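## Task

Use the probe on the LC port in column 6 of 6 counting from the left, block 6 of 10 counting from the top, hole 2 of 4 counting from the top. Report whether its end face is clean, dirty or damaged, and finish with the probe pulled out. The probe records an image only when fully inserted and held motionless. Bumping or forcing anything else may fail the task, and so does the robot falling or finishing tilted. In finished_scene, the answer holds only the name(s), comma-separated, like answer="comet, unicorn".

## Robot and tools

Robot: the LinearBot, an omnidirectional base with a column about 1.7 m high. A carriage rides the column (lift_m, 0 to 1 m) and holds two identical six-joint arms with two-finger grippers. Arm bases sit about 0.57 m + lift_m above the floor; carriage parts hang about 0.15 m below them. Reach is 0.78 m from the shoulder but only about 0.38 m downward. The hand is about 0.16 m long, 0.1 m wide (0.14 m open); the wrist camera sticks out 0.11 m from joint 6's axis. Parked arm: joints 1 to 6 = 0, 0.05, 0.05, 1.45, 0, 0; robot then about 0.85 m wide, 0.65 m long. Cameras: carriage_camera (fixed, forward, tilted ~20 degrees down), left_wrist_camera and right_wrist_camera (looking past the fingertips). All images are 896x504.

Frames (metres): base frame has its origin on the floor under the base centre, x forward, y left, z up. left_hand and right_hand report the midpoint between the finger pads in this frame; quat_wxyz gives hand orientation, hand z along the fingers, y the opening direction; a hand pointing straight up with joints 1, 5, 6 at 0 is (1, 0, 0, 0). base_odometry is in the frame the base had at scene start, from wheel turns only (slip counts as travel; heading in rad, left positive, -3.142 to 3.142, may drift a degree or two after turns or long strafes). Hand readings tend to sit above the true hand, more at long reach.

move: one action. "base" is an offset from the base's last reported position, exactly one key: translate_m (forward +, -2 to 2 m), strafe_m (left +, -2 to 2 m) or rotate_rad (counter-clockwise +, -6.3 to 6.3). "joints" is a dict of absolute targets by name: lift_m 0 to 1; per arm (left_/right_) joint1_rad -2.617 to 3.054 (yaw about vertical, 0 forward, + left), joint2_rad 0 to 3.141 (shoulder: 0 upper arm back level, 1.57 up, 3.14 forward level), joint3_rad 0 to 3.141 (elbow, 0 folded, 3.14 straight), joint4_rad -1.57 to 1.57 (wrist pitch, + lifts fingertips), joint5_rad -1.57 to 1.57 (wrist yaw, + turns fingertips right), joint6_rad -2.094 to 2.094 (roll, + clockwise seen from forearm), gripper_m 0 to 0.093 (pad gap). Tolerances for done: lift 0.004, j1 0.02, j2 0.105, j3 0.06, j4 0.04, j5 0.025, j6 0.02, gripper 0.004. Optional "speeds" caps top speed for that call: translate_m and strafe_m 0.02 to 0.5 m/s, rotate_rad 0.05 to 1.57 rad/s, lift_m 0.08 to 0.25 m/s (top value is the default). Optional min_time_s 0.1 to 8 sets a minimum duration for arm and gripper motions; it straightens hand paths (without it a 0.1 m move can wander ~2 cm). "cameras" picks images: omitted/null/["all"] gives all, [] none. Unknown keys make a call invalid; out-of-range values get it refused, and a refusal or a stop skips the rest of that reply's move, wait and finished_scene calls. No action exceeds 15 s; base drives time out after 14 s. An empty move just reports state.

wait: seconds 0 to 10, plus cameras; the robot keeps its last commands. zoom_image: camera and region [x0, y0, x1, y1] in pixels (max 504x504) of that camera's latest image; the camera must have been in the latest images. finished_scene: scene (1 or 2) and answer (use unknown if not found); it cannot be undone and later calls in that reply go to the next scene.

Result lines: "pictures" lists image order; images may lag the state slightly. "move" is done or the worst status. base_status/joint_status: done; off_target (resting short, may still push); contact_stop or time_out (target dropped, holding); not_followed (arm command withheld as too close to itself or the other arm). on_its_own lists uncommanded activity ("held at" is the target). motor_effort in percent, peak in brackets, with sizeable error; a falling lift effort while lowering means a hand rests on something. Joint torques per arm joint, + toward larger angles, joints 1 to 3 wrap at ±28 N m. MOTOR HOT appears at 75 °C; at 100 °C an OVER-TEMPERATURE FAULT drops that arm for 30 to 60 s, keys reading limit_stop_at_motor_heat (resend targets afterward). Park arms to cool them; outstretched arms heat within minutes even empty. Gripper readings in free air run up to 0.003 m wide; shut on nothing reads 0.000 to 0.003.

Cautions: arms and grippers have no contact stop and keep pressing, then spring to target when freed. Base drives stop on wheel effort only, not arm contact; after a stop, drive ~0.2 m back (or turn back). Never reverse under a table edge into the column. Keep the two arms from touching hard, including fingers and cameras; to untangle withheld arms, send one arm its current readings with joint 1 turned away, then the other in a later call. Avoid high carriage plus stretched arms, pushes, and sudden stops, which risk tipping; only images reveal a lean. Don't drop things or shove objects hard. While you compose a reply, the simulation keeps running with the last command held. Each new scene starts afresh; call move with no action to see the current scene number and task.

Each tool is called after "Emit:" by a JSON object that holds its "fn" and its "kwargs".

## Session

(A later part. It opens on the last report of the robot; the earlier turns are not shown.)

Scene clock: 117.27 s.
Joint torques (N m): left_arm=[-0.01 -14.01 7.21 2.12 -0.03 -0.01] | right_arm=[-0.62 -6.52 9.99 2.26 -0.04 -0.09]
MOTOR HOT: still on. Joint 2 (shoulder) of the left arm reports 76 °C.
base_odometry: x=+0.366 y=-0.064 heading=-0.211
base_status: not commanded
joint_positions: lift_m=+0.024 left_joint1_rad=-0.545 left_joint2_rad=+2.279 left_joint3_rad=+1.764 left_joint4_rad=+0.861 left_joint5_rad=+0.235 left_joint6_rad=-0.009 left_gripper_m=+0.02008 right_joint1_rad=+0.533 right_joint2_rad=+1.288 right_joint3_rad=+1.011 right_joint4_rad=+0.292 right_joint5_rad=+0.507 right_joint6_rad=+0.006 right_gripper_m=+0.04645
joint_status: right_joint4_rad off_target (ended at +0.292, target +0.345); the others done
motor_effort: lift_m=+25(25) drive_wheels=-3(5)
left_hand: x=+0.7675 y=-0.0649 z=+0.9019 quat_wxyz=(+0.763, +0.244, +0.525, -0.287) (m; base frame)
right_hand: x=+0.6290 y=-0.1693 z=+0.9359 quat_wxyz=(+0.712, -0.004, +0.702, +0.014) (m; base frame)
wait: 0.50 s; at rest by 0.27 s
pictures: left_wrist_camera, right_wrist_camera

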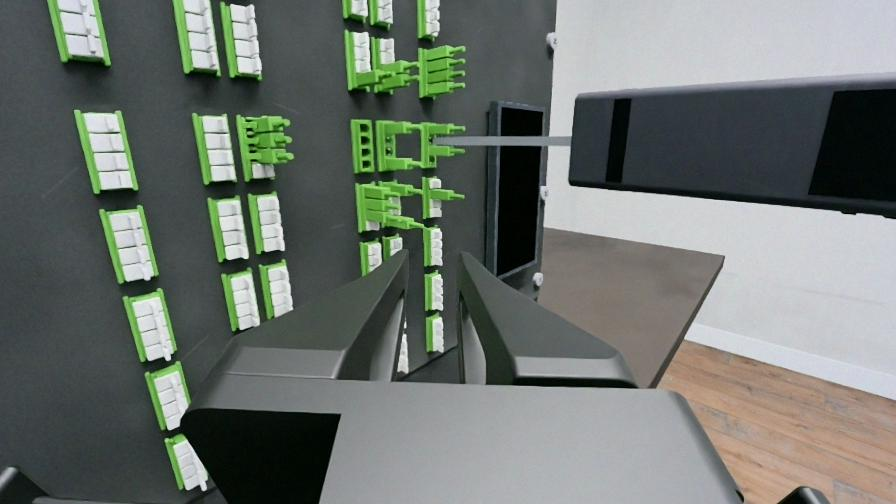

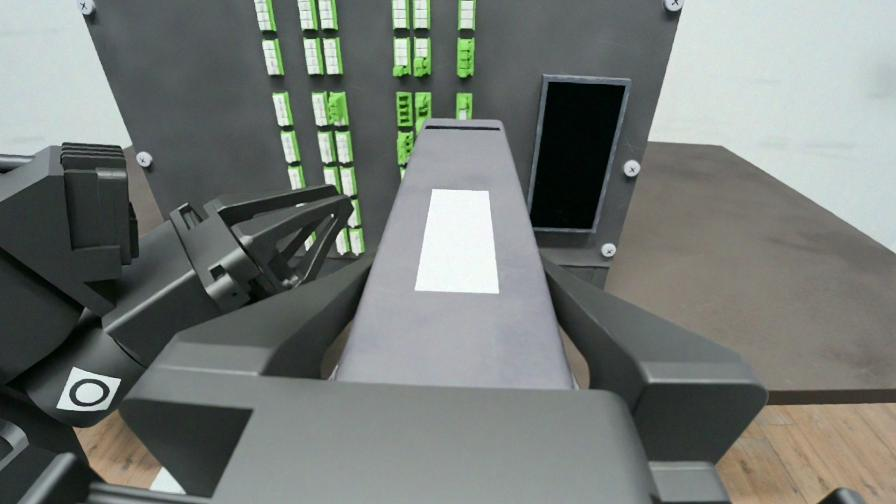

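Emit:
{"fn": "move", "kwargs": {"base": {"translate_m": 0.0025}, "joints": {"right_joint5_rad": 0.4954, "right_joint4_rad": 0.345, "lift_m": 0.024}, "speeds": {"translate_m": 0.02, "lift_m": 0.08}, "cameras": []}}

Emit:
{"fn": "wait", "kwargs": {"seconds": 0.6, "cameras": ["left_wrist_camera", "right_wrist_camera"]}}

Emit:
{"fn": "zoom_image", "kwargs": {"camera": "left_wrist_camera", "region": [424, 130, 448, 154]}}

Emit:
{"fn": "zoom_image", "kwargs": {"camera": "right_wrist_camera", "region": [455, 92, 475, 112]}}

Emit:
{"fn": "zoom_image", "kwargs": {"camera": "right_wrist_camera", "region": [455, 100, 475, 120]}}

Scene clock: 119.47 s.
Joint torques (N m): left_arm=[-0.03 -14.04 7.2 2.12 -0.04 -0.01] | right_arm=[-0.65 -6.67 9.66 2.27 -0.08 -0.1]
move: off_target
MOTOR HOT: still on. Joint 2 (shoulder) of the left arm reports 77 °C.
base_odometry: x=+0.368 y=-0.065 heading=-0.212
base_status: done
joint_positions: lift_m=+0.024 left_joint1_rad=-0.545 left_joint2_rad=+2.279 left_joint3_rad=+1.764 left_joint4_rad=+0.861 left_joint5_rad=+0.235 left_joint6_rad=-0.009 left_gripper_m=+0.02008 right_joint1_rad=+0.533 right_joint2_rad=+1.288 right_joint3_rad=+1.011 right_joint4_rad=+0.291 right_joint5_rad=+0.506 right_joint6_rad=+0.006 right_gripper_m=+0.04645
joint_status: right_joint4_rad off_target (ended at +0.291, target +0.345); the others done
motor_effort: lift_m=+24(25) drive_wheels=+2(7)
left_hand: x=+0.7676 y=-0.0649 z=+0.9021 quat_wxyz=(+0.763, +0.244, +0.525, -0.287) (m; base frame)
right_hand: x=+0.6290 y=-0.1691 z=+0.9360 quat_wxyz=(+0.712, -0.005, +0.702, +0.014) (m; base frame)
pictures: none
No camera images: "cameras" was empty.

Scene clock: 120.07 s.
Joint torques (N m): left_arm=[0.03 -14.01 7.21 2.12 -0.03 -0.01] | right_arm=[-0.69 -6.67 9.83 2.28 0 -0.11]
MOTOR HOT: still on. Joint 2 (shoulder) of the left arm reports 77 °C.
base_odometry: x=+0.368 y=-0.065 heading=-0.212
base_status: done
joint_positions: lift_m=+0.024 left_joint1_rad=-0.545 left_joint2_rad=+2.279 left_joint3_rad=+1.764 left_joint4_rad=+0.861 left_joint5_rad=+0.235 left_joint6_rad=-0.009 left_gripper_m=+0.02008 right_joint1_rad=+0.533 right_joint2_rad=+1.288 right_joint3_rad=+1.011 right_joint4_rad=+0.291 right_joint5_rad=+0.505 right_joint6_rad=+0.006 right_gripper_m=+0.04645
joint_status: right_joint4_rad off_target (ended at +0.291, target +0.345); the others done
motor_effort: lift_m=+24(25) drive_wheels=+1(7)
left_hand: x=+0.7676 y=-0.0649 z=+0.9021 quat_wxyz=(+0.763, +0.244, +0.525, -0.287) (m; base frame)
right_hand: x=+0.6290 y=-0.1691 z=+0.9360 quat_wxyz=(+0.712, -0.005, +0.702, +0.014) (m; base frame)
wait: 0.60 s; at rest by 0.27 s
pictures: left_wrist_camera, right_wrist_camera

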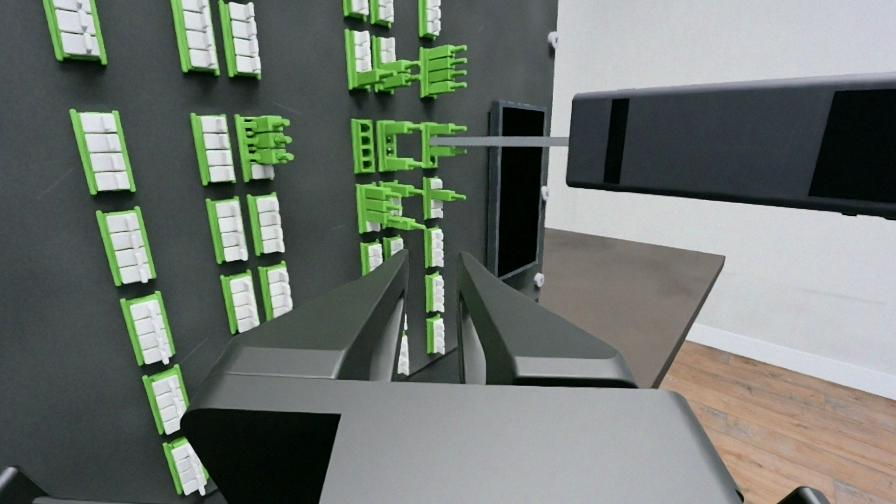

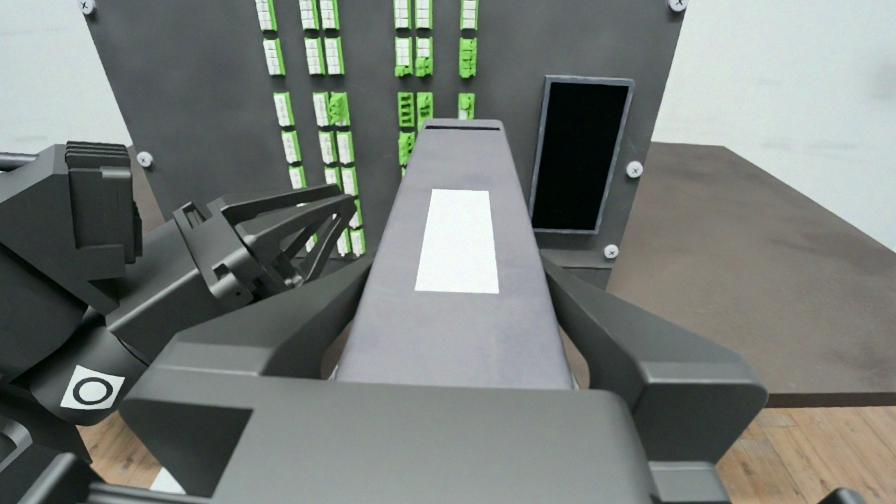

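Scaled by 21.000 from the camera's 896x504 image, which has a finer 1280x720 frame.

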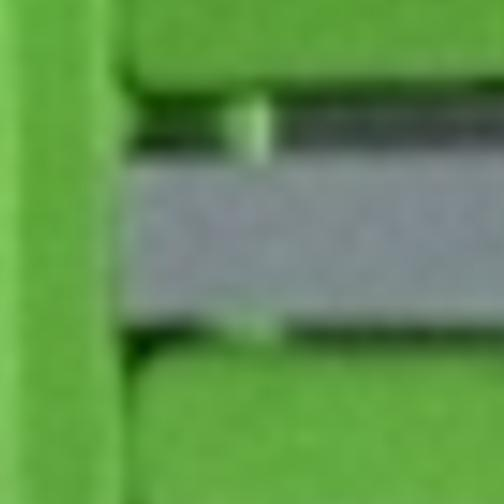

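Scaled by 25.200 from the camera's 896x504 image, which has a finer 1280x720 frame.

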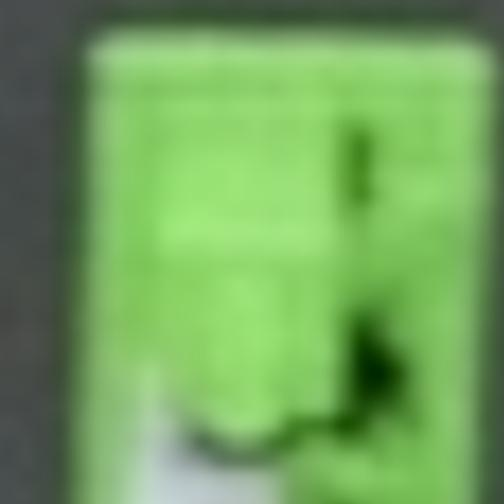

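Scaled by 25.200 from the camera's 896x504 image, which has a finer 1280x720 frame.

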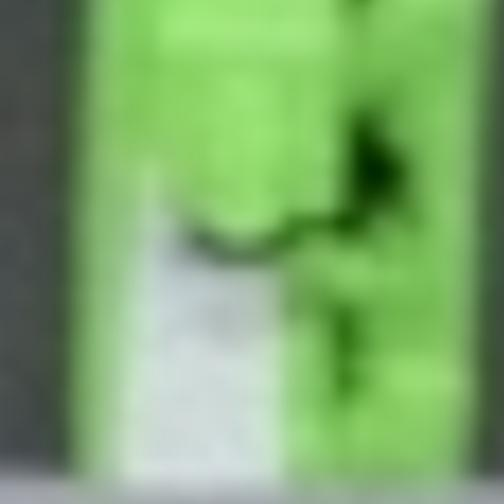

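Emit:
{"fn": "move", "kwargs": {"joints": {"right_joint5_rad": 0.5183, "right_joint4_rad": 0.345}, "cameras": []}}

Emit:
{"fn": "wait", "kwargs": {"seconds": 0.5, "cameras": ["left_wrist_camera", "right_wrist_camera"]}}

Emit:
{"fn": "zoom_image", "kwargs": {"camera": "left_wrist_camera", "region": [424, 130, 448, 154]}}

Emit:
{"fn": "zoom_image", "kwargs": {"camera": "right_wrist_camera", "region": [455, 92, 475, 112]}}

Emit:
{"fn": "zoom_image", "kwargs": {"camera": "right_wrist_camera", "region": [455, 100, 475, 120]}}

Scene clock: 121.77 s.
Joint torques (N m): left_arm=[0.01 -14.02 7.2 2.12 -0.03 -0.01] | right_arm=[-0.46 -6.65 9.91 2.27 0.13 -0.09]
move: off_target
MOTOR HOT: still on. Joint 2 (shoulder) of the left arm reports 77 °C.
base_odometry: x=+0.368 y=-0.065 heading=-0.212
base_status: not commanded
joint_positions: lift_m=+0.024 left_joint1_rad=-0.545 left_joint2_rad=+2.279 left_joint3_rad=+1.764 left_joint4_rad=+0.861 left_joint5_rad=+0.235 left_joint6_rad=-0.009 left_gripper_m=+0.02008 right_joint1_rad=+0.533 right_joint2_rad=+1.288 right_joint3_rad=+1.011 right_joint4_rad=+0.291 right_joint5_rad=+0.507 right_joint6_rad=+0.006 right_gripper_m=+0.04645
joint_status: right_joint4_rad off_target (ended at +0.291, target +0.345); the others done
motor_effort: lift_m=+24(24) drive_wheels=+1(2)
left_hand: x=+0.7676 y=-0.0649 z=+0.9021 quat_wxyz=(+0.763, +0.244, +0.525, -0.287) (m; base frame)
right_hand: x=+0.6290 y=-0.1694 z=+0.9360 quat_wxyz=(+0.712, -0.004, +0.702, +0.014) (m; base frame)
pictures: none
No camera images: "cameras" was empty.

Scene clock: 122.27 s.
Joint torques (N m): left_arm=[0.01 -14.01 7.21 2.13 -0.03 -0.01] | right_arm=[-0.68 -6.64 9.88 2.27 0.17 -0.09]
MOTOR HOT: still on. Joint 2 (shoulder) of the left arm reports 77 °C.
base_odometry: x=+0.368 y=-0.065 heading=-0.212
base_status: not commanded
joint_positions: lift_m=+0.024 left_joint1_rad=-0.545 left_joint2_rad=+2.279 left_joint3_rad=+1.764 left_joint4_rad=+0.861 left_joint5_rad=+0.235 left_joint6_rad=-0.009 left_gripper_m=+0.02008 right_joint1_rad=+0.533 right_joint2_rad=+1.288 right_joint3_rad=+1.011 right_joint4_rad=+0.291 right_joint5_rad=+0.508 right_joint6_rad=+0.006 right_gripper_m=+0.04645
joint_status: right_joint4_rad off_target (ended at +0.291, target +0.345); the others done
motor_effort: lift_m=+24(24) drive_wheels=+1(2)
left_hand: x=+0.7676 y=-0.0649 z=+0.9021 quat_wxyz=(+0.763, +0.244, +0.525, -0.287) (m; base frame)
right_hand: x=+0.6290 y=-0.1695 z=+0.9360 quat_wxyz=(+0.712, -0.004, +0.703, +0.014) (m; base frame)
wait: 0.50 s; at rest by 0.27 s
pictures: left_wrist_camera, right_wrist_camera

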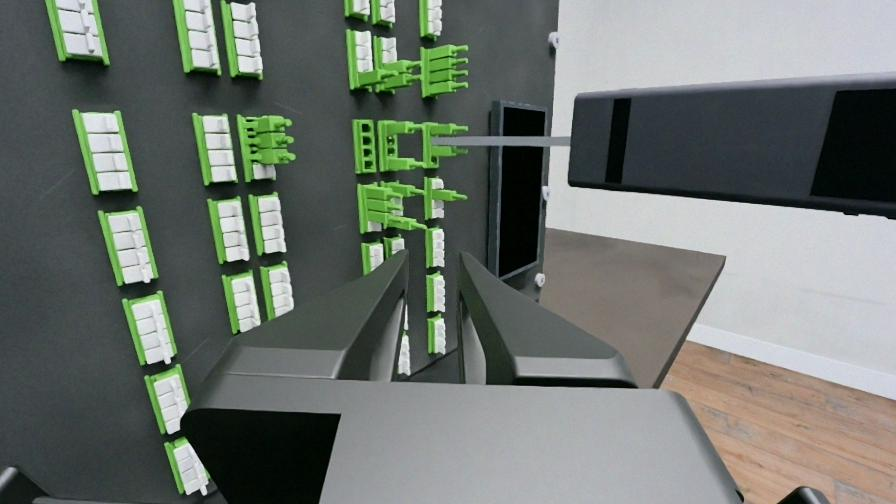

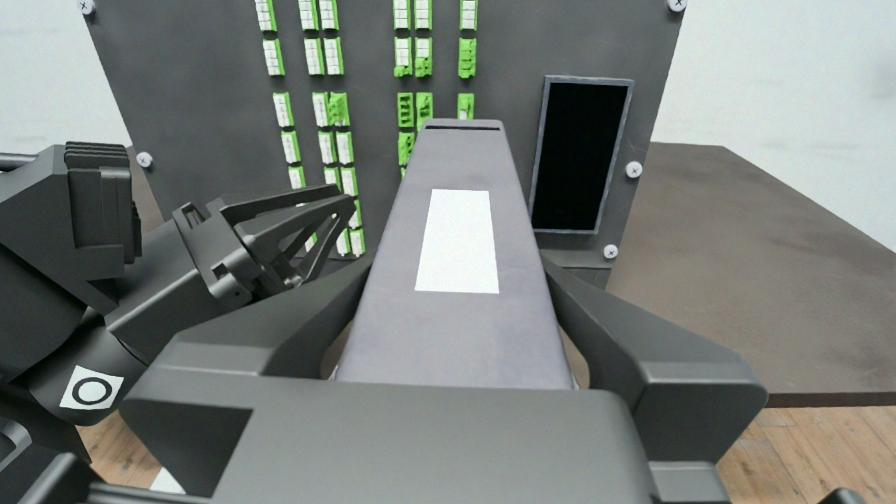

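Scaled by 21.000 from the camera's 896x504 image, which has a finer 1280x720 frame.

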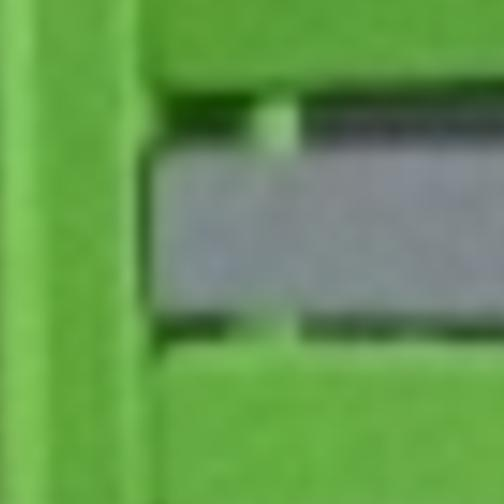

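Scaled by 25.200 from the camera's 896x504 image, which has a finer 1280x720 frame.

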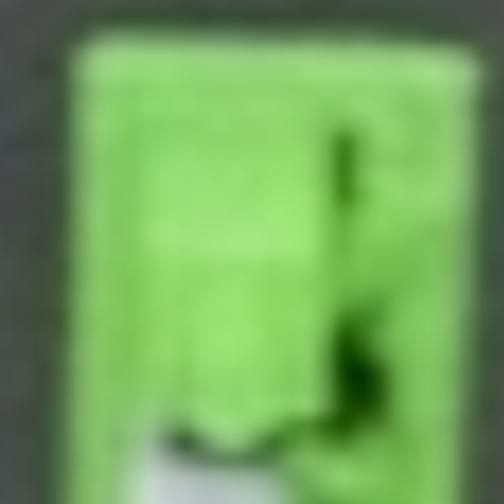

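Scaled by 25.200 from the camera's 896x504 image, which has a finer 1280x720 frame.

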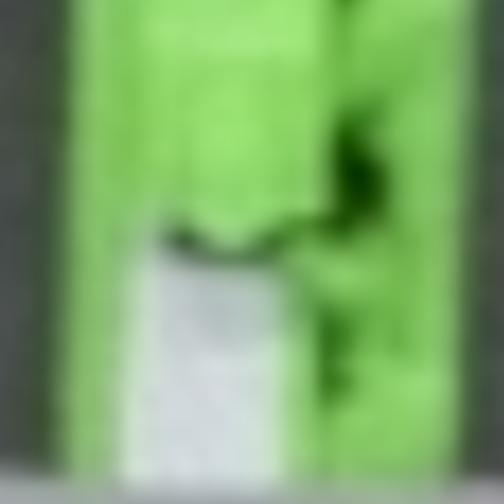

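Emit:
{"fn": "move", "kwargs": {"joints": {"right_joint5_rad": 0.5203, "right_joint4_rad": 0.345}, "cameras": []}}

Emit:
{"fn": "wait", "kwargs": {"seconds": 0.5, "cameras": ["left_wrist_camera", "right_wrist_camera"]}}

Emit:
{"fn": "zoom_image", "kwargs": {"camera": "left_wrist_camera", "region": [424, 130, 448, 154]}}

Emit:
{"fn": "zoom_image", "kwargs": {"camera": "right_wrist_camera", "region": [455, 92, 475, 112]}}

Emit:
{"fn": "zoom_image", "kwargs": {"camera": "right_wrist_camera", "region": [455, 100, 475, 120]}}

Scene clock: 123.50 s.
Joint torques (N m): left_arm=[0.01 -14.01 7.2 2.12 -0.03 -0.01] | right_arm=[-0.43 -6.45 9.88 2.31 0.17 -0.05]
move: off_target
MOTOR HOT: still on. Joint 2 (shoulder) of the left arm reports 78 °C.
base_odometry: x=+0.368 y=-0.065 heading=-0.212
base_status: not commanded
joint_positions: lift_m=+0.024 left_joint1_rad=-0.545 left_joint2_rad=+2.279 left_joint3_rad=+1.764 left_joint4_rad=+0.861 left_joint5_rad=+0.235 left_joint6_rad=-0.009 left_gripper_m=+0.02008 right_joint1_rad=+0.533 right_joint2_rad=+1.288 right_joint3_rad=+1.011 right_joint4_rad=+0.291 right_joint5_rad=+0.510 right_joint6_rad=+0.006 right_gripper_m=+0.04645
joint_status: right_joint4_rad off_target (ended at +0.291, target +0.345); the others done
motor_effort: lift_m=+24(24) drive_wheels=+2(3)
left_hand: x=+0.7676 y=-0.0649 z=+0.9021 quat_wxyz=(+0.763, +0.244, +0.525, -0.287) (m; base frame)
right_hand: x=+0.6290 y=-0.1698 z=+0.9360 quat_wxyz=(+0.712, -0.003, +0.703, +0.013) (m; base frame)
pictures: none
No camera images: "cameras" was empty.

Scene clock: 124.00 s.
Joint torques (N m): left_arm=[0.01 -14.01 7.2 2.13 -0.03 -0.01] | right_arm=[-0.47 -6.63 9.87 2.29 0.17 -0.06]
MOTOR HOT: still on. Joint 2 (shoulder) of the left arm reports 78 °C.
base_odometry: x=+0.368 y=-0.065 heading=-0.212
base_status: not commanded
joint_positions: lift_m=+0.024 left_joint1_rad=-0.545 left_joint2_rad=+2.279 left_joint3_rad=+1.764 left_joint4_rad=+0.861 left_joint5_rad=+0.235 left_joint6_rad=-0.009 left_gripper_m=+0.02008 right_joint1_rad=+0.533 right_joint2_rad=+1.288 right_joint3_rad=+1.011 right_joint4_rad=+0.291 right_joint5_rad=+0.510 right_joint6_rad=+0.006 right_gripper_m=+0.04645
joint_status: right_joint4_rad off_target (ended at +0.291, target +0.345); the others done
motor_effort: lift_m=+24(24) drive_wheels=+1(3)
left_hand: x=+0.7676 y=-0.0649 z=+0.9021 quat_wxyz=(+0.763, +0.244, +0.525, -0.287) (m; base frame)
right_hand: x=+0.6290 y=-0.1699 z=+0.9360 quat_wxyz=(+0.712, -0.003, +0.703, +0.013) (m; base frame)
wait: 0.50 s; at rest by 0.27 s
pictures: left_wrist_camera, right_wrist_camera

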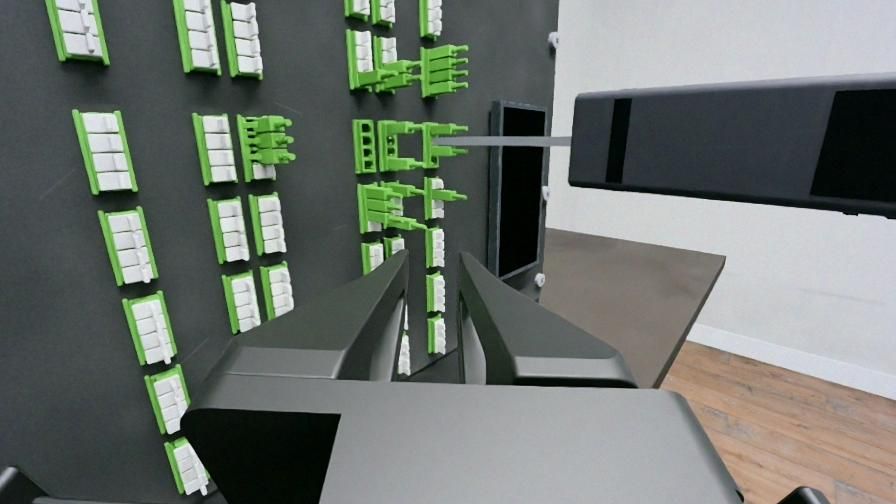

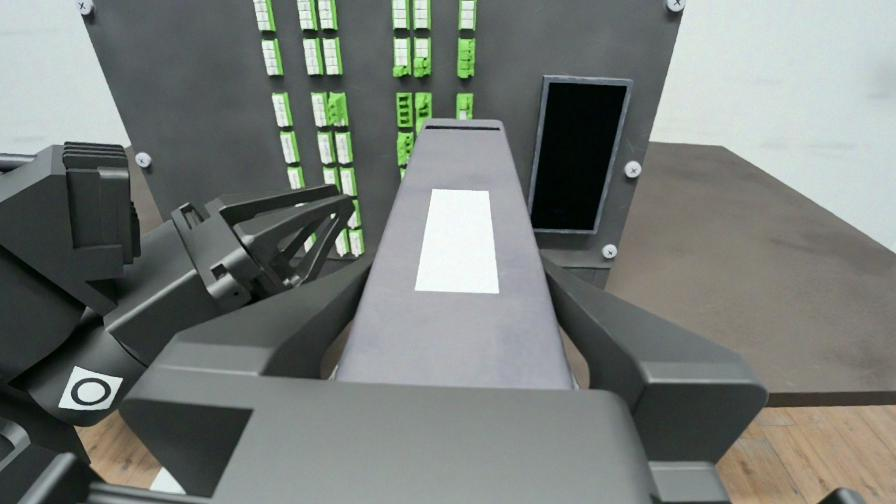

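Scaled by 21.000 from the camera's 896x504 image, which has a finer 1280x720 frame.

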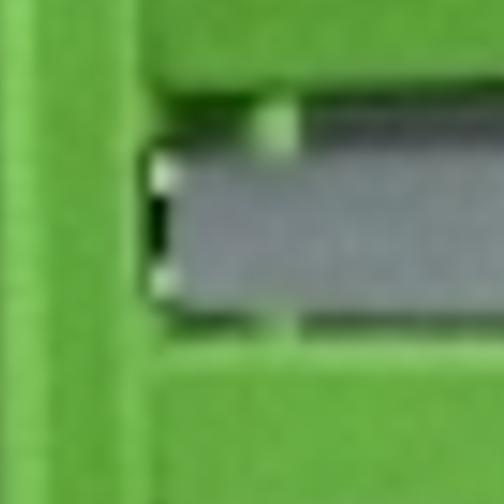

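Scaled by 25.200 from the camera's 896x504 image, which has a finer 1280x720 frame.

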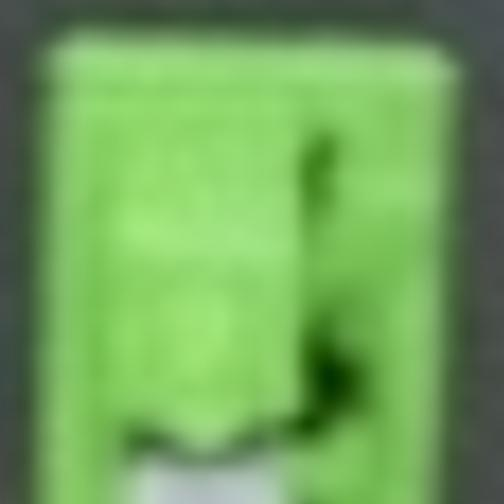

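Scaled by 25.200 from the camera's 896x504 image, which has a finer 1280x720 frame.

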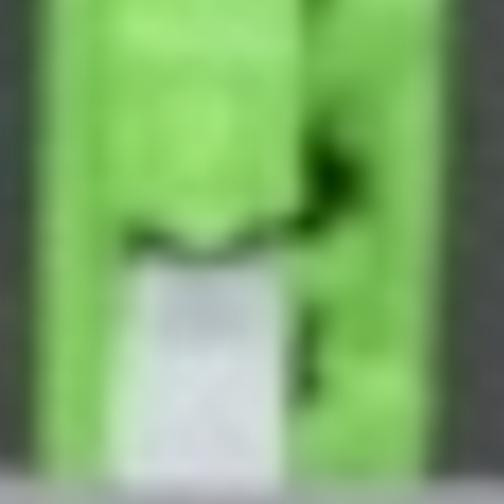

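Emit:
{"fn": "move", "kwargs": {"base": {"translate_m": 0.003}, "joints": {"right_joint5_rad": 0.51, "right_joint4_rad": 0.345}, "speeds": {"translate_m": 0.02}, "cameras": []}}

Emit:
{"fn": "wait", "kwargs": {"seconds": 0.6, "cameras": ["left_wrist_camera", "right_wrist_camera"]}}

Emit:
{"fn": "zoom_image", "kwargs": {"camera": "left_wrist_camera", "region": [424, 130, 448, 154]}}

Emit:
{"fn": "zoom_image", "kwargs": {"camera": "right_wrist_camera", "region": [455, 92, 475, 112]}}

Emit:
{"fn": "zoom_image", "kwargs": {"camera": "right_wrist_camera", "region": [455, 100, 475, 120]}}

Scene clock: 125.87 s.
Joint torques (N m): left_arm=[0.05 -14.01 7.19 2.12 -0.04 -0.01] | right_arm=[-0.7 -5.9 9.83 2.33 -0.01 -0.07]
move: off_target
MOTOR HOT: still on. Joint 2 (shoulder) of the left arm reports 78 °C.
base_odometry: x=+0.371 y=-0.066 heading=-0.212
base_status: done
joint_positions: lift_m=+0.024 left_joint1_rad=-0.545 left_joint2_rad=+2.279 left_joint3_rad=+1.764 left_joint4_rad=+0.861 left_joint5_rad=+0.235 left_joint6_rad=-0.009 left_gripper_m=+0.02008 right_joint1_rad=+0.536 right_joint2_rad=+1.280 right_joint3_rad=+1.011 right_joint4_rad=+0.283 right_joint5_rad=+0.516 right_joint6_rad=+0.006 right_gripper_m=+0.04645
joint_status: right_joint4_rad off_target (ended at +0.283, target +0.345); the others done
motor_effort: lift_m=+24(24) drive_wheels=+2(6)
left_hand: x=+0.7676 y=-0.0649 z=+0.9021 quat_wxyz=(+0.763, +0.244, +0.525, -0.287) (m; base frame)
right_hand: x=+0.6270 y=-0.1704 z=+0.9371 quat_wxyz=(+0.711, -0.003, +0.703, +0.012) (m; base frame)
pictures: none
No camera images: "cameras" was empty.

Scene clock: 126.47 s.
Joint torques (N m): left_arm=[0.03 -14.01 7.2 2.12 -0.04 -0.01] | right_arm=[-0.69 -5.83 9.74 2.37 0.04 -0.06]
MOTOR HOT: still on. Joint 2 (shoulder) of the left arm reports 78 °C.
base_odometry: x=+0.371 y=-0.066 heading=-0.212
base_status: done
joint_positions: lift_m=+0.024 left_joint1_rad=-0.545 left_joint2_rad=+2.279 left_joint3_rad=+1.764 left_joint4_rad=+0.861 left_joint5_rad=+0.235 left_joint6_rad=-0.009 left_gripper_m=+0.02008 right_joint1_rad=+0.536 right_joint2_rad=+1.280 right_joint3_rad=+1.011 right_joint4_rad=+0.283 right_joint5_rad=+0.516 right_joint6_rad=+0.006 right_gripper_m=+0.04645
joint_status: right_joint4_rad off_target (ended at +0.283, target +0.345); the others done
motor_effort: lift_m=+24(24) drive_wheels=+0(6)
left_hand: x=+0.7676 y=-0.0649 z=+0.9021 quat_wxyz=(+0.763, +0.244, +0.525, -0.287) (m; base frame)
right_hand: x=+0.6270 y=-0.1704 z=+0.9371 quat_wxyz=(+0.711, -0.003, +0.703, +0.012) (m; base frame)
wait: 0.60 s; at rest by 0.27 s
pictures: left_wrist_camera, right_wrist_camera

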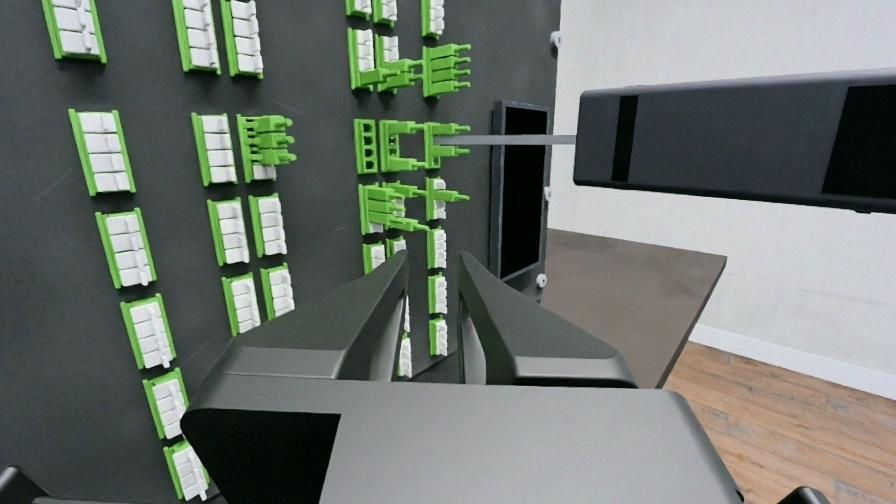

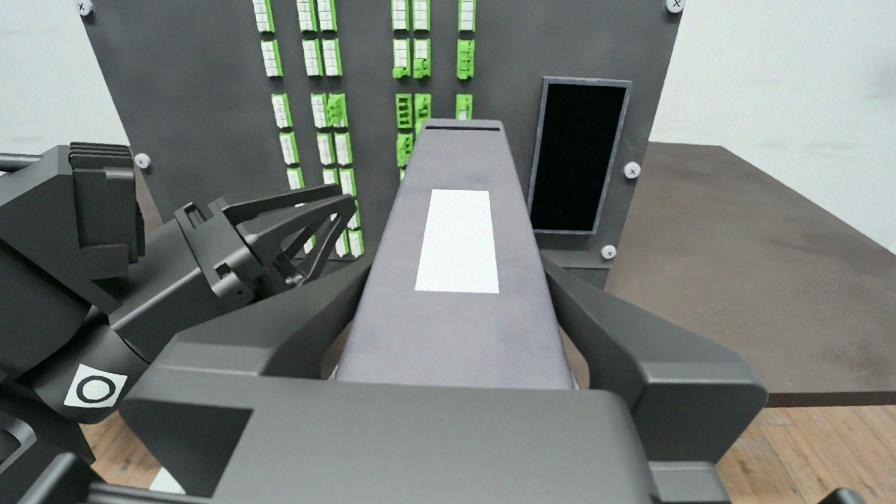

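Scaled by 21.000 from the camera's 896x504 image, which has a finer 1280x720 frame.

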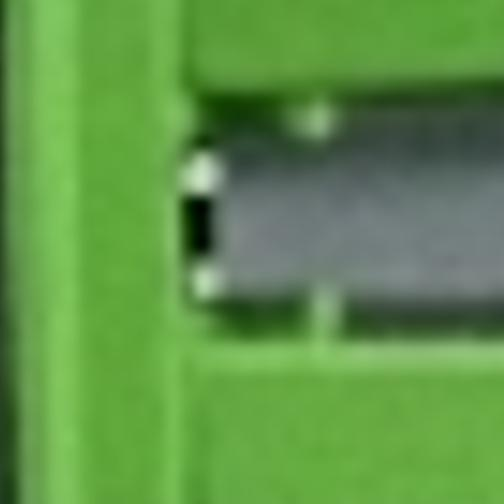

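Scaled by 25.200 from the camera's 896x504 image, which has a finer 1280x720 frame.

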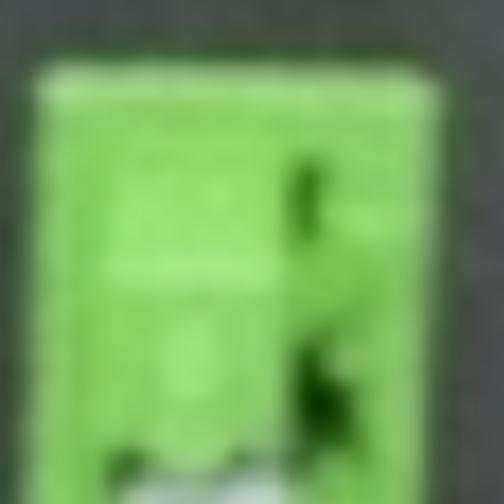

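Scaled by 25.200 from the camera's 896x504 image, which has a finer 1280x720 frame.

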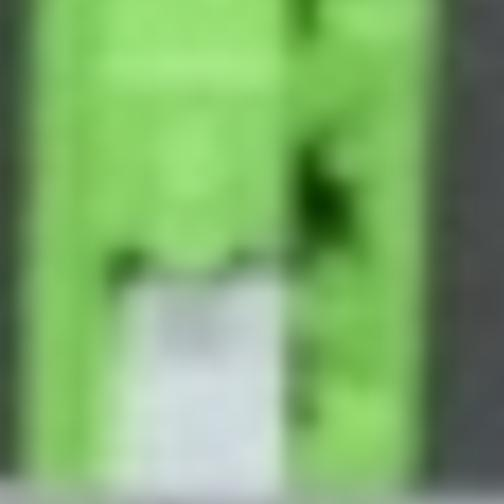

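Emit:
{"fn": "move", "kwargs": {"base": {"translate_m": -0.004}, "speeds": {"translate_m": 0.02}, "cameras": []}}

Emit:
{"fn": "wait", "kwargs": {"seconds": 0.6, "cameras": ["left_wrist_camera", "right_wrist_camera"]}}

Emit:
{"fn": "zoom_image", "kwargs": {"camera": "left_wrist_camera", "region": [420, 130, 444, 154]}}

Emit:
{"fn": "zoom_image", "kwargs": {"camera": "right_wrist_camera", "region": [455, 92, 475, 112]}}

Emit:
{"fn": "zoom_image", "kwargs": {"camera": "right_wrist_camera", "region": [455, 100, 475, 120]}}

Scene clock: 128.47 s.
Joint torques (N m): left_arm=[-0.02 -14 7.2 2.13 -0.03 -0.01] | right_arm=[-0.84 -5.57 9.96 2.36 0.01 -0.05]
move: done
MOTOR HOT: still on. Joint 2 (shoulder) of the left arm reports 78 °C.
base_odometry: x=+0.367 y=-0.065 heading=-0.212
base_status: done
joint_positions: lift_m=+0.024 left_joint1_rad=-0.545 left_joint2_rad=+2.279 left_joint3_rad=+1.764 left_joint4_rad=+0.861 left_joint5_rad=+0.235 left_joint6_rad=-0.009 left_gripper_m=+0.02008 right_joint1_rad=+0.536 right_joint2_rad=+1.280 right_joint3_rad=+1.011 right_joint4_rad=+0.284 right_joint5_rad=+0.515 right_joint6_rad=+0.006 right_gripper_m=+0.04645
joint_status: not commanded
motor_effort: lift_m=+24(24) drive_wheels=+0(9)
left_hand: x=+0.7676 y=-0.0649 z=+0.9021 quat_wxyz=(+0.763, +0.244, +0.525, -0.287) (m; base frame)
right_hand: x=+0.6270 y=-0.1702 z=+0.9373 quat_wxyz=(+0.712, -0.003, +0.702, +0.012) (m; base frame)
pictures: none
No camera images: "cameras" was empty.

Scene clock: 129.07 s.
Joint torques (N m): left_arm=[0.05 -14.01 7.2 2.13 -0.03 -0.01] | right_arm=[-0.65 -5.89 10.02 2.31 0.03 -0.06]
MOTOR HOT: still on. Joint 2 (shoulder) of the left arm reports 79 °C.
base_odometry: x=+0.367 y=-0.065 heading=-0.212
base_status: done
joint_positions: lift_m=+0.024 left_joint1_rad=-0.545 left_joint2_rad=+2.279 left_joint3_rad=+1.764 left_joint4_rad=+0.861 left_joint5_rad=+0.235 left_joint6_rad=-0.009 left_gripper_m=+0.02008 right_joint1_rad=+0.536 right_joint2_rad=+1.280 right_joint3_rad=+1.011 right_joint4_rad=+0.284 right_joint5_rad=+0.515 right_joint6_rad=+0.006 right_gripper_m=+0.04645
joint_status: not commanded
motor_effort: lift_m=+24(24) drive_wheels=+0(9)
left_hand: x=+0.7676 y=-0.0649 z=+0.9021 quat_wxyz=(+0.763, +0.244, +0.525, -0.287) (m; base frame)
right_hand: x=+0.6270 y=-0.1702 z=+0.9373 quat_wxyz=(+0.712, -0.003, +0.702, +0.012) (m; base frame)
wait: 0.60 s; at rest by 0.27 s
pictures: left_wrist_camera, right_wrist_camera

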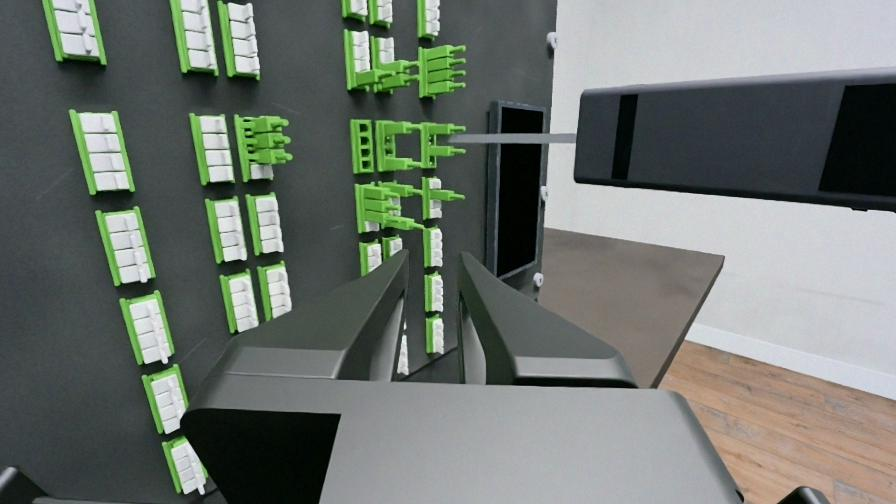

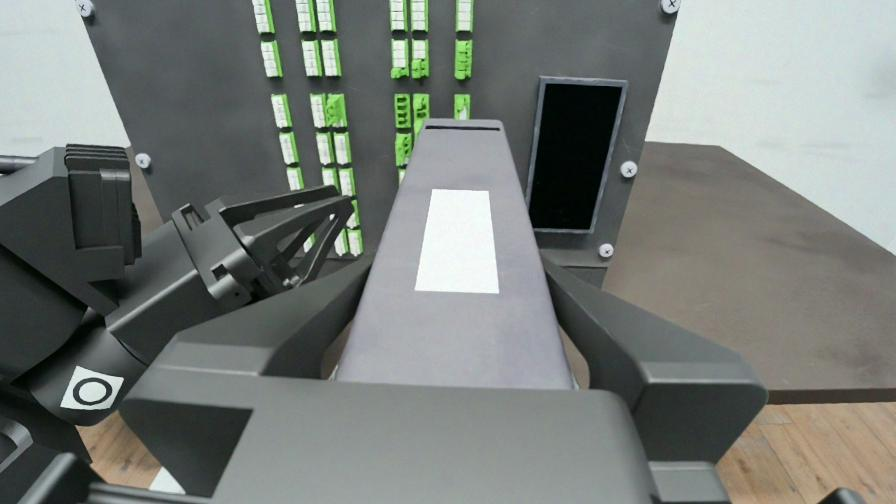

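Scaled by 21.000 from the camera's 896x504 image, which has a finer 1280x720 frame.

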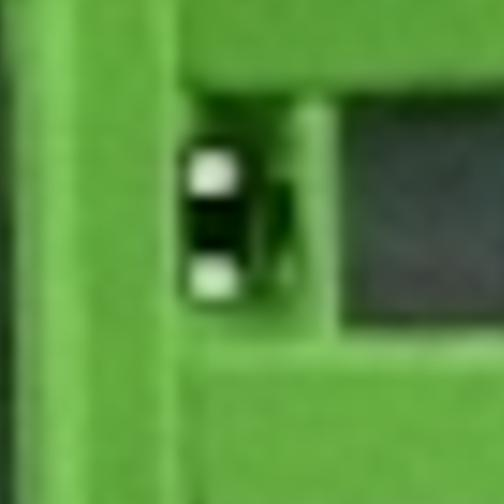

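Scaled by 25.200 from the camera's 896x504 image, which has a finer 1280x720 frame.

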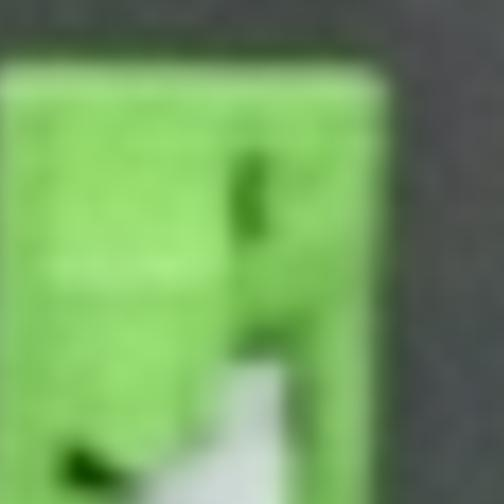

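Scaled by 25.200 from the camera's 896x504 image, which has a finer 1280x720 frame.

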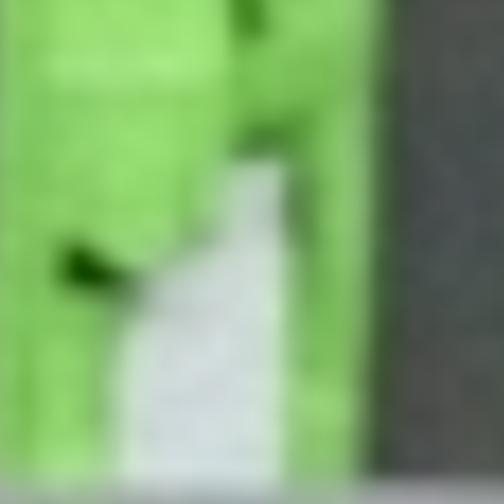

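Emit:
{"fn": "zoom_image", "kwargs": {"camera": "left_wrist_camera", "region": [436, 126, 460, 150]}}

Emit:
{"fn": "zoom_image", "kwargs": {"camera": "right_wrist_camera", "region": [449, 92, 474, 120]}}

Scaled by 21.000 from the camera's 896x504 image, which has a finer 1280x720 frame.

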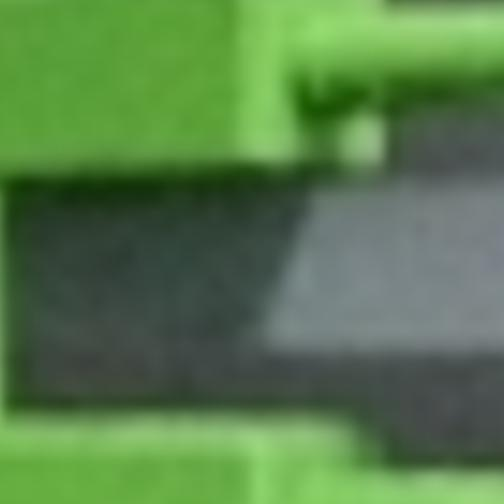

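Scaled by 18.000 from the camera's 896x504 image, which has a finer 1280x720 frame.

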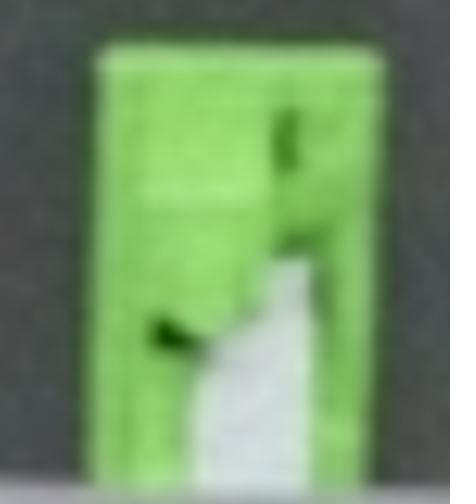

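Emit:
{"fn": "move", "kwargs": {"joints": {"right_joint5_rad": 0.4998, "right_joint4_rad": 0.3375, "right_joint2_rad": 1.26, "right_joint1_rad": 0.536, "lift_m": 0.0227}, "speeds": {"lift_m": 0.08}, "cameras": []}}

Emit:
{"fn": "wait", "kwargs": {"seconds": 0.5, "cameras": ["left_wrist_camera", "right_wrist_camera"]}}

Emit:
{"fn": "zoom_image", "kwargs": {"camera": "left_wrist_camera", "region": [424, 126, 456, 158]}}

Emit:
{"fn": "zoom_image", "kwargs": {"camera": "right_wrist_camera", "region": [452, 92, 477, 120]}}

Scene clock: 136.30 s.
Joint torques (N m): left_arm=[0.06 -14.01 7.23 2.12 -0.04 -0.01] | right_arm=[-0.68 -6.71 9.72 2.21 -0.03 -0.11]
move: off_target
MOTOR HOT: still on. Joint 2 (shoulder) of the left arm reports 80 °C.
base_odometry: x=+0.367 y=-0.065 heading=-0.212
base_status: not commanded
joint_positions: lift_m=+0.023 left_joint1_rad=-0.545 left_joint2_rad=+2.279 left_joint3_rad=+1.764 left_joint4_rad=+0.861 left_joint5_rad=+0.235 left_joint6_rad=-0.009 left_gripper_m=+0.02008 right_joint1_rad=+0.536 right_joint2_rad=+1.280 right_joint3_rad=+1.011 right_joint4_rad=+0.284 right_joint5_rad=+0.511 right_joint6_rad=+0.006 right_gripper_m=+0.04645
joint_status: right_joint4_rad off_target (ended at +0.284, target +0.338); the others done
motor_effort: lift_m=+23(24) drive_wheels=+0(1)
left_hand: x=+0.7675 y=-0.0649 z=+0.9010 quat_wxyz=(+0.763, +0.244, +0.525, -0.287) (m; base frame)
right_hand: x=+0.6270 y=-0.1695 z=+0.9361 quat_wxyz=(+0.712, -0.004, +0.703, +0.014) (m; base frame)
pictures: none
No camera images: "cameras" was empty.

Scene clock: 136.80 s.
Joint torques (N m): left_arm=[-0.01 -14.01 7.2 2.12 -0.03 -0.01] | right_arm=[-0.61 -6.79 9.95 2.26 -0.06 -0.1]
MOTOR HOT: still on. Joint 2 (shoulder) of the left arm reports 80 °C.
base_odometry: x=+0.367 y=-0.065 heading=-0.212
base_status: not commanded
joint_positions: lift_m=+0.023 left_joint1_rad=-0.545 left_joint2_rad=+2.279 left_joint3_rad=+1.764 left_joint4_rad=+0.861 left_joint5_rad=+0.235 left_joint6_rad=-0.009 left_gripper_m=+0.02008 right_joint1_rad=+0.536 right_joint2_rad=+1.280 right_joint3_rad=+1.011 right_joint4_rad=+0.284 right_joint5_rad=+0.510 right_joint6_rad=+0.006 right_gripper_m=+0.04645
joint_status: right_joint4_rad off_target (ended at +0.284, target +0.338); the others done
motor_effort: lift_m=+23(24) drive_wheels=+0(1)
left_hand: x=+0.7675 y=-0.0649 z=+0.9010 quat_wxyz=(+0.763, +0.244, +0.525, -0.287) (m; base frame)
right_hand: x=+0.6270 y=-0.1694 z=+0.9361 quat_wxyz=(+0.712, -0.004, +0.703, +0.014) (m; base frame)
wait: 0.50 s; at rest by 0.27 s
pictures: left_wrist_camera, right_wrist_camera

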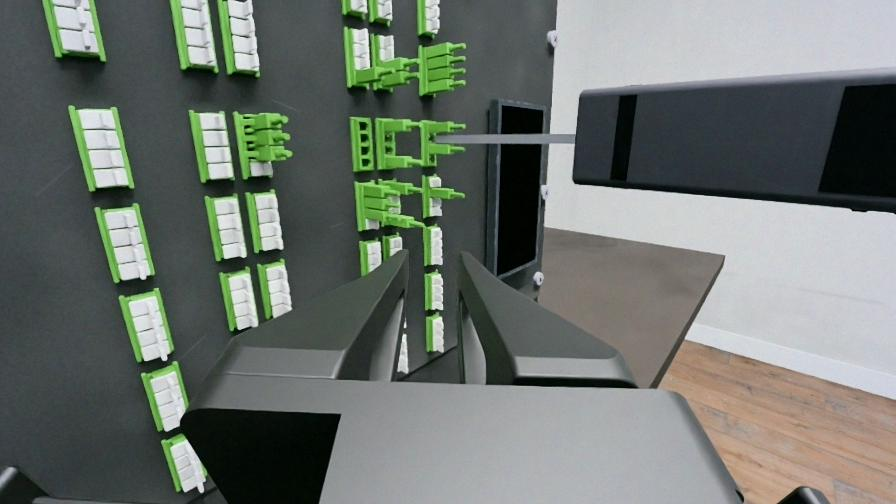

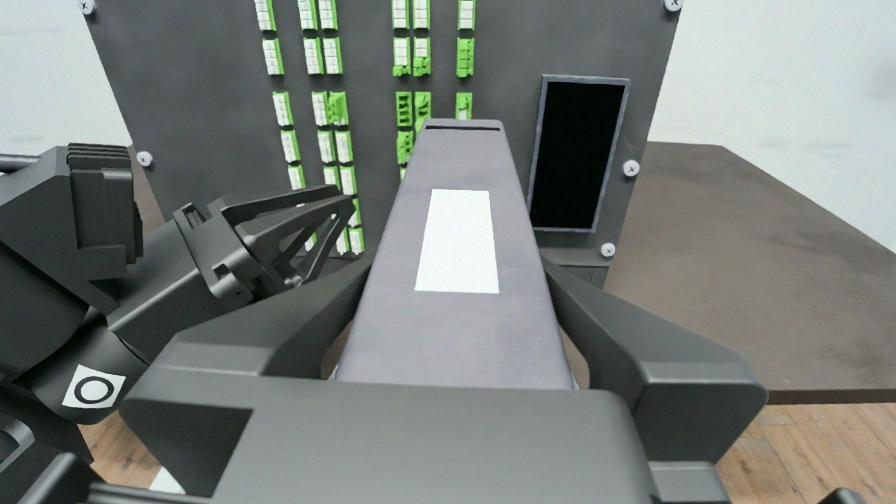

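Scaled by 15.750 from the camera's 896x504 image, which has a finer 1280x720 frame.

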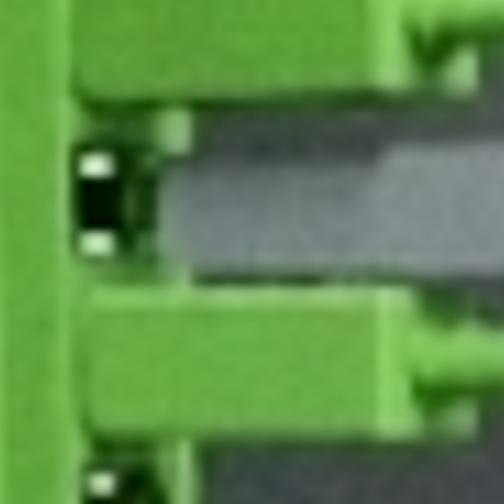

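Scaled by 18.000 from the camera's 896x504 image, which has a finer 1280x720 frame.

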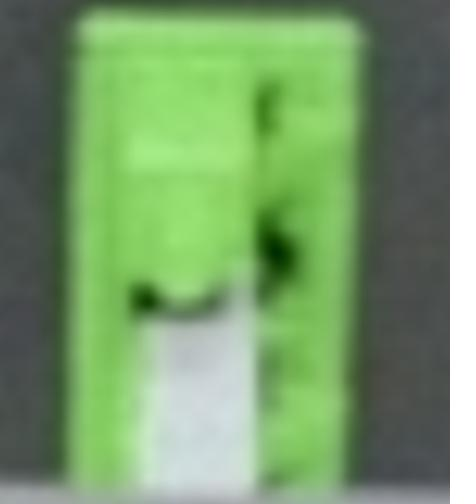

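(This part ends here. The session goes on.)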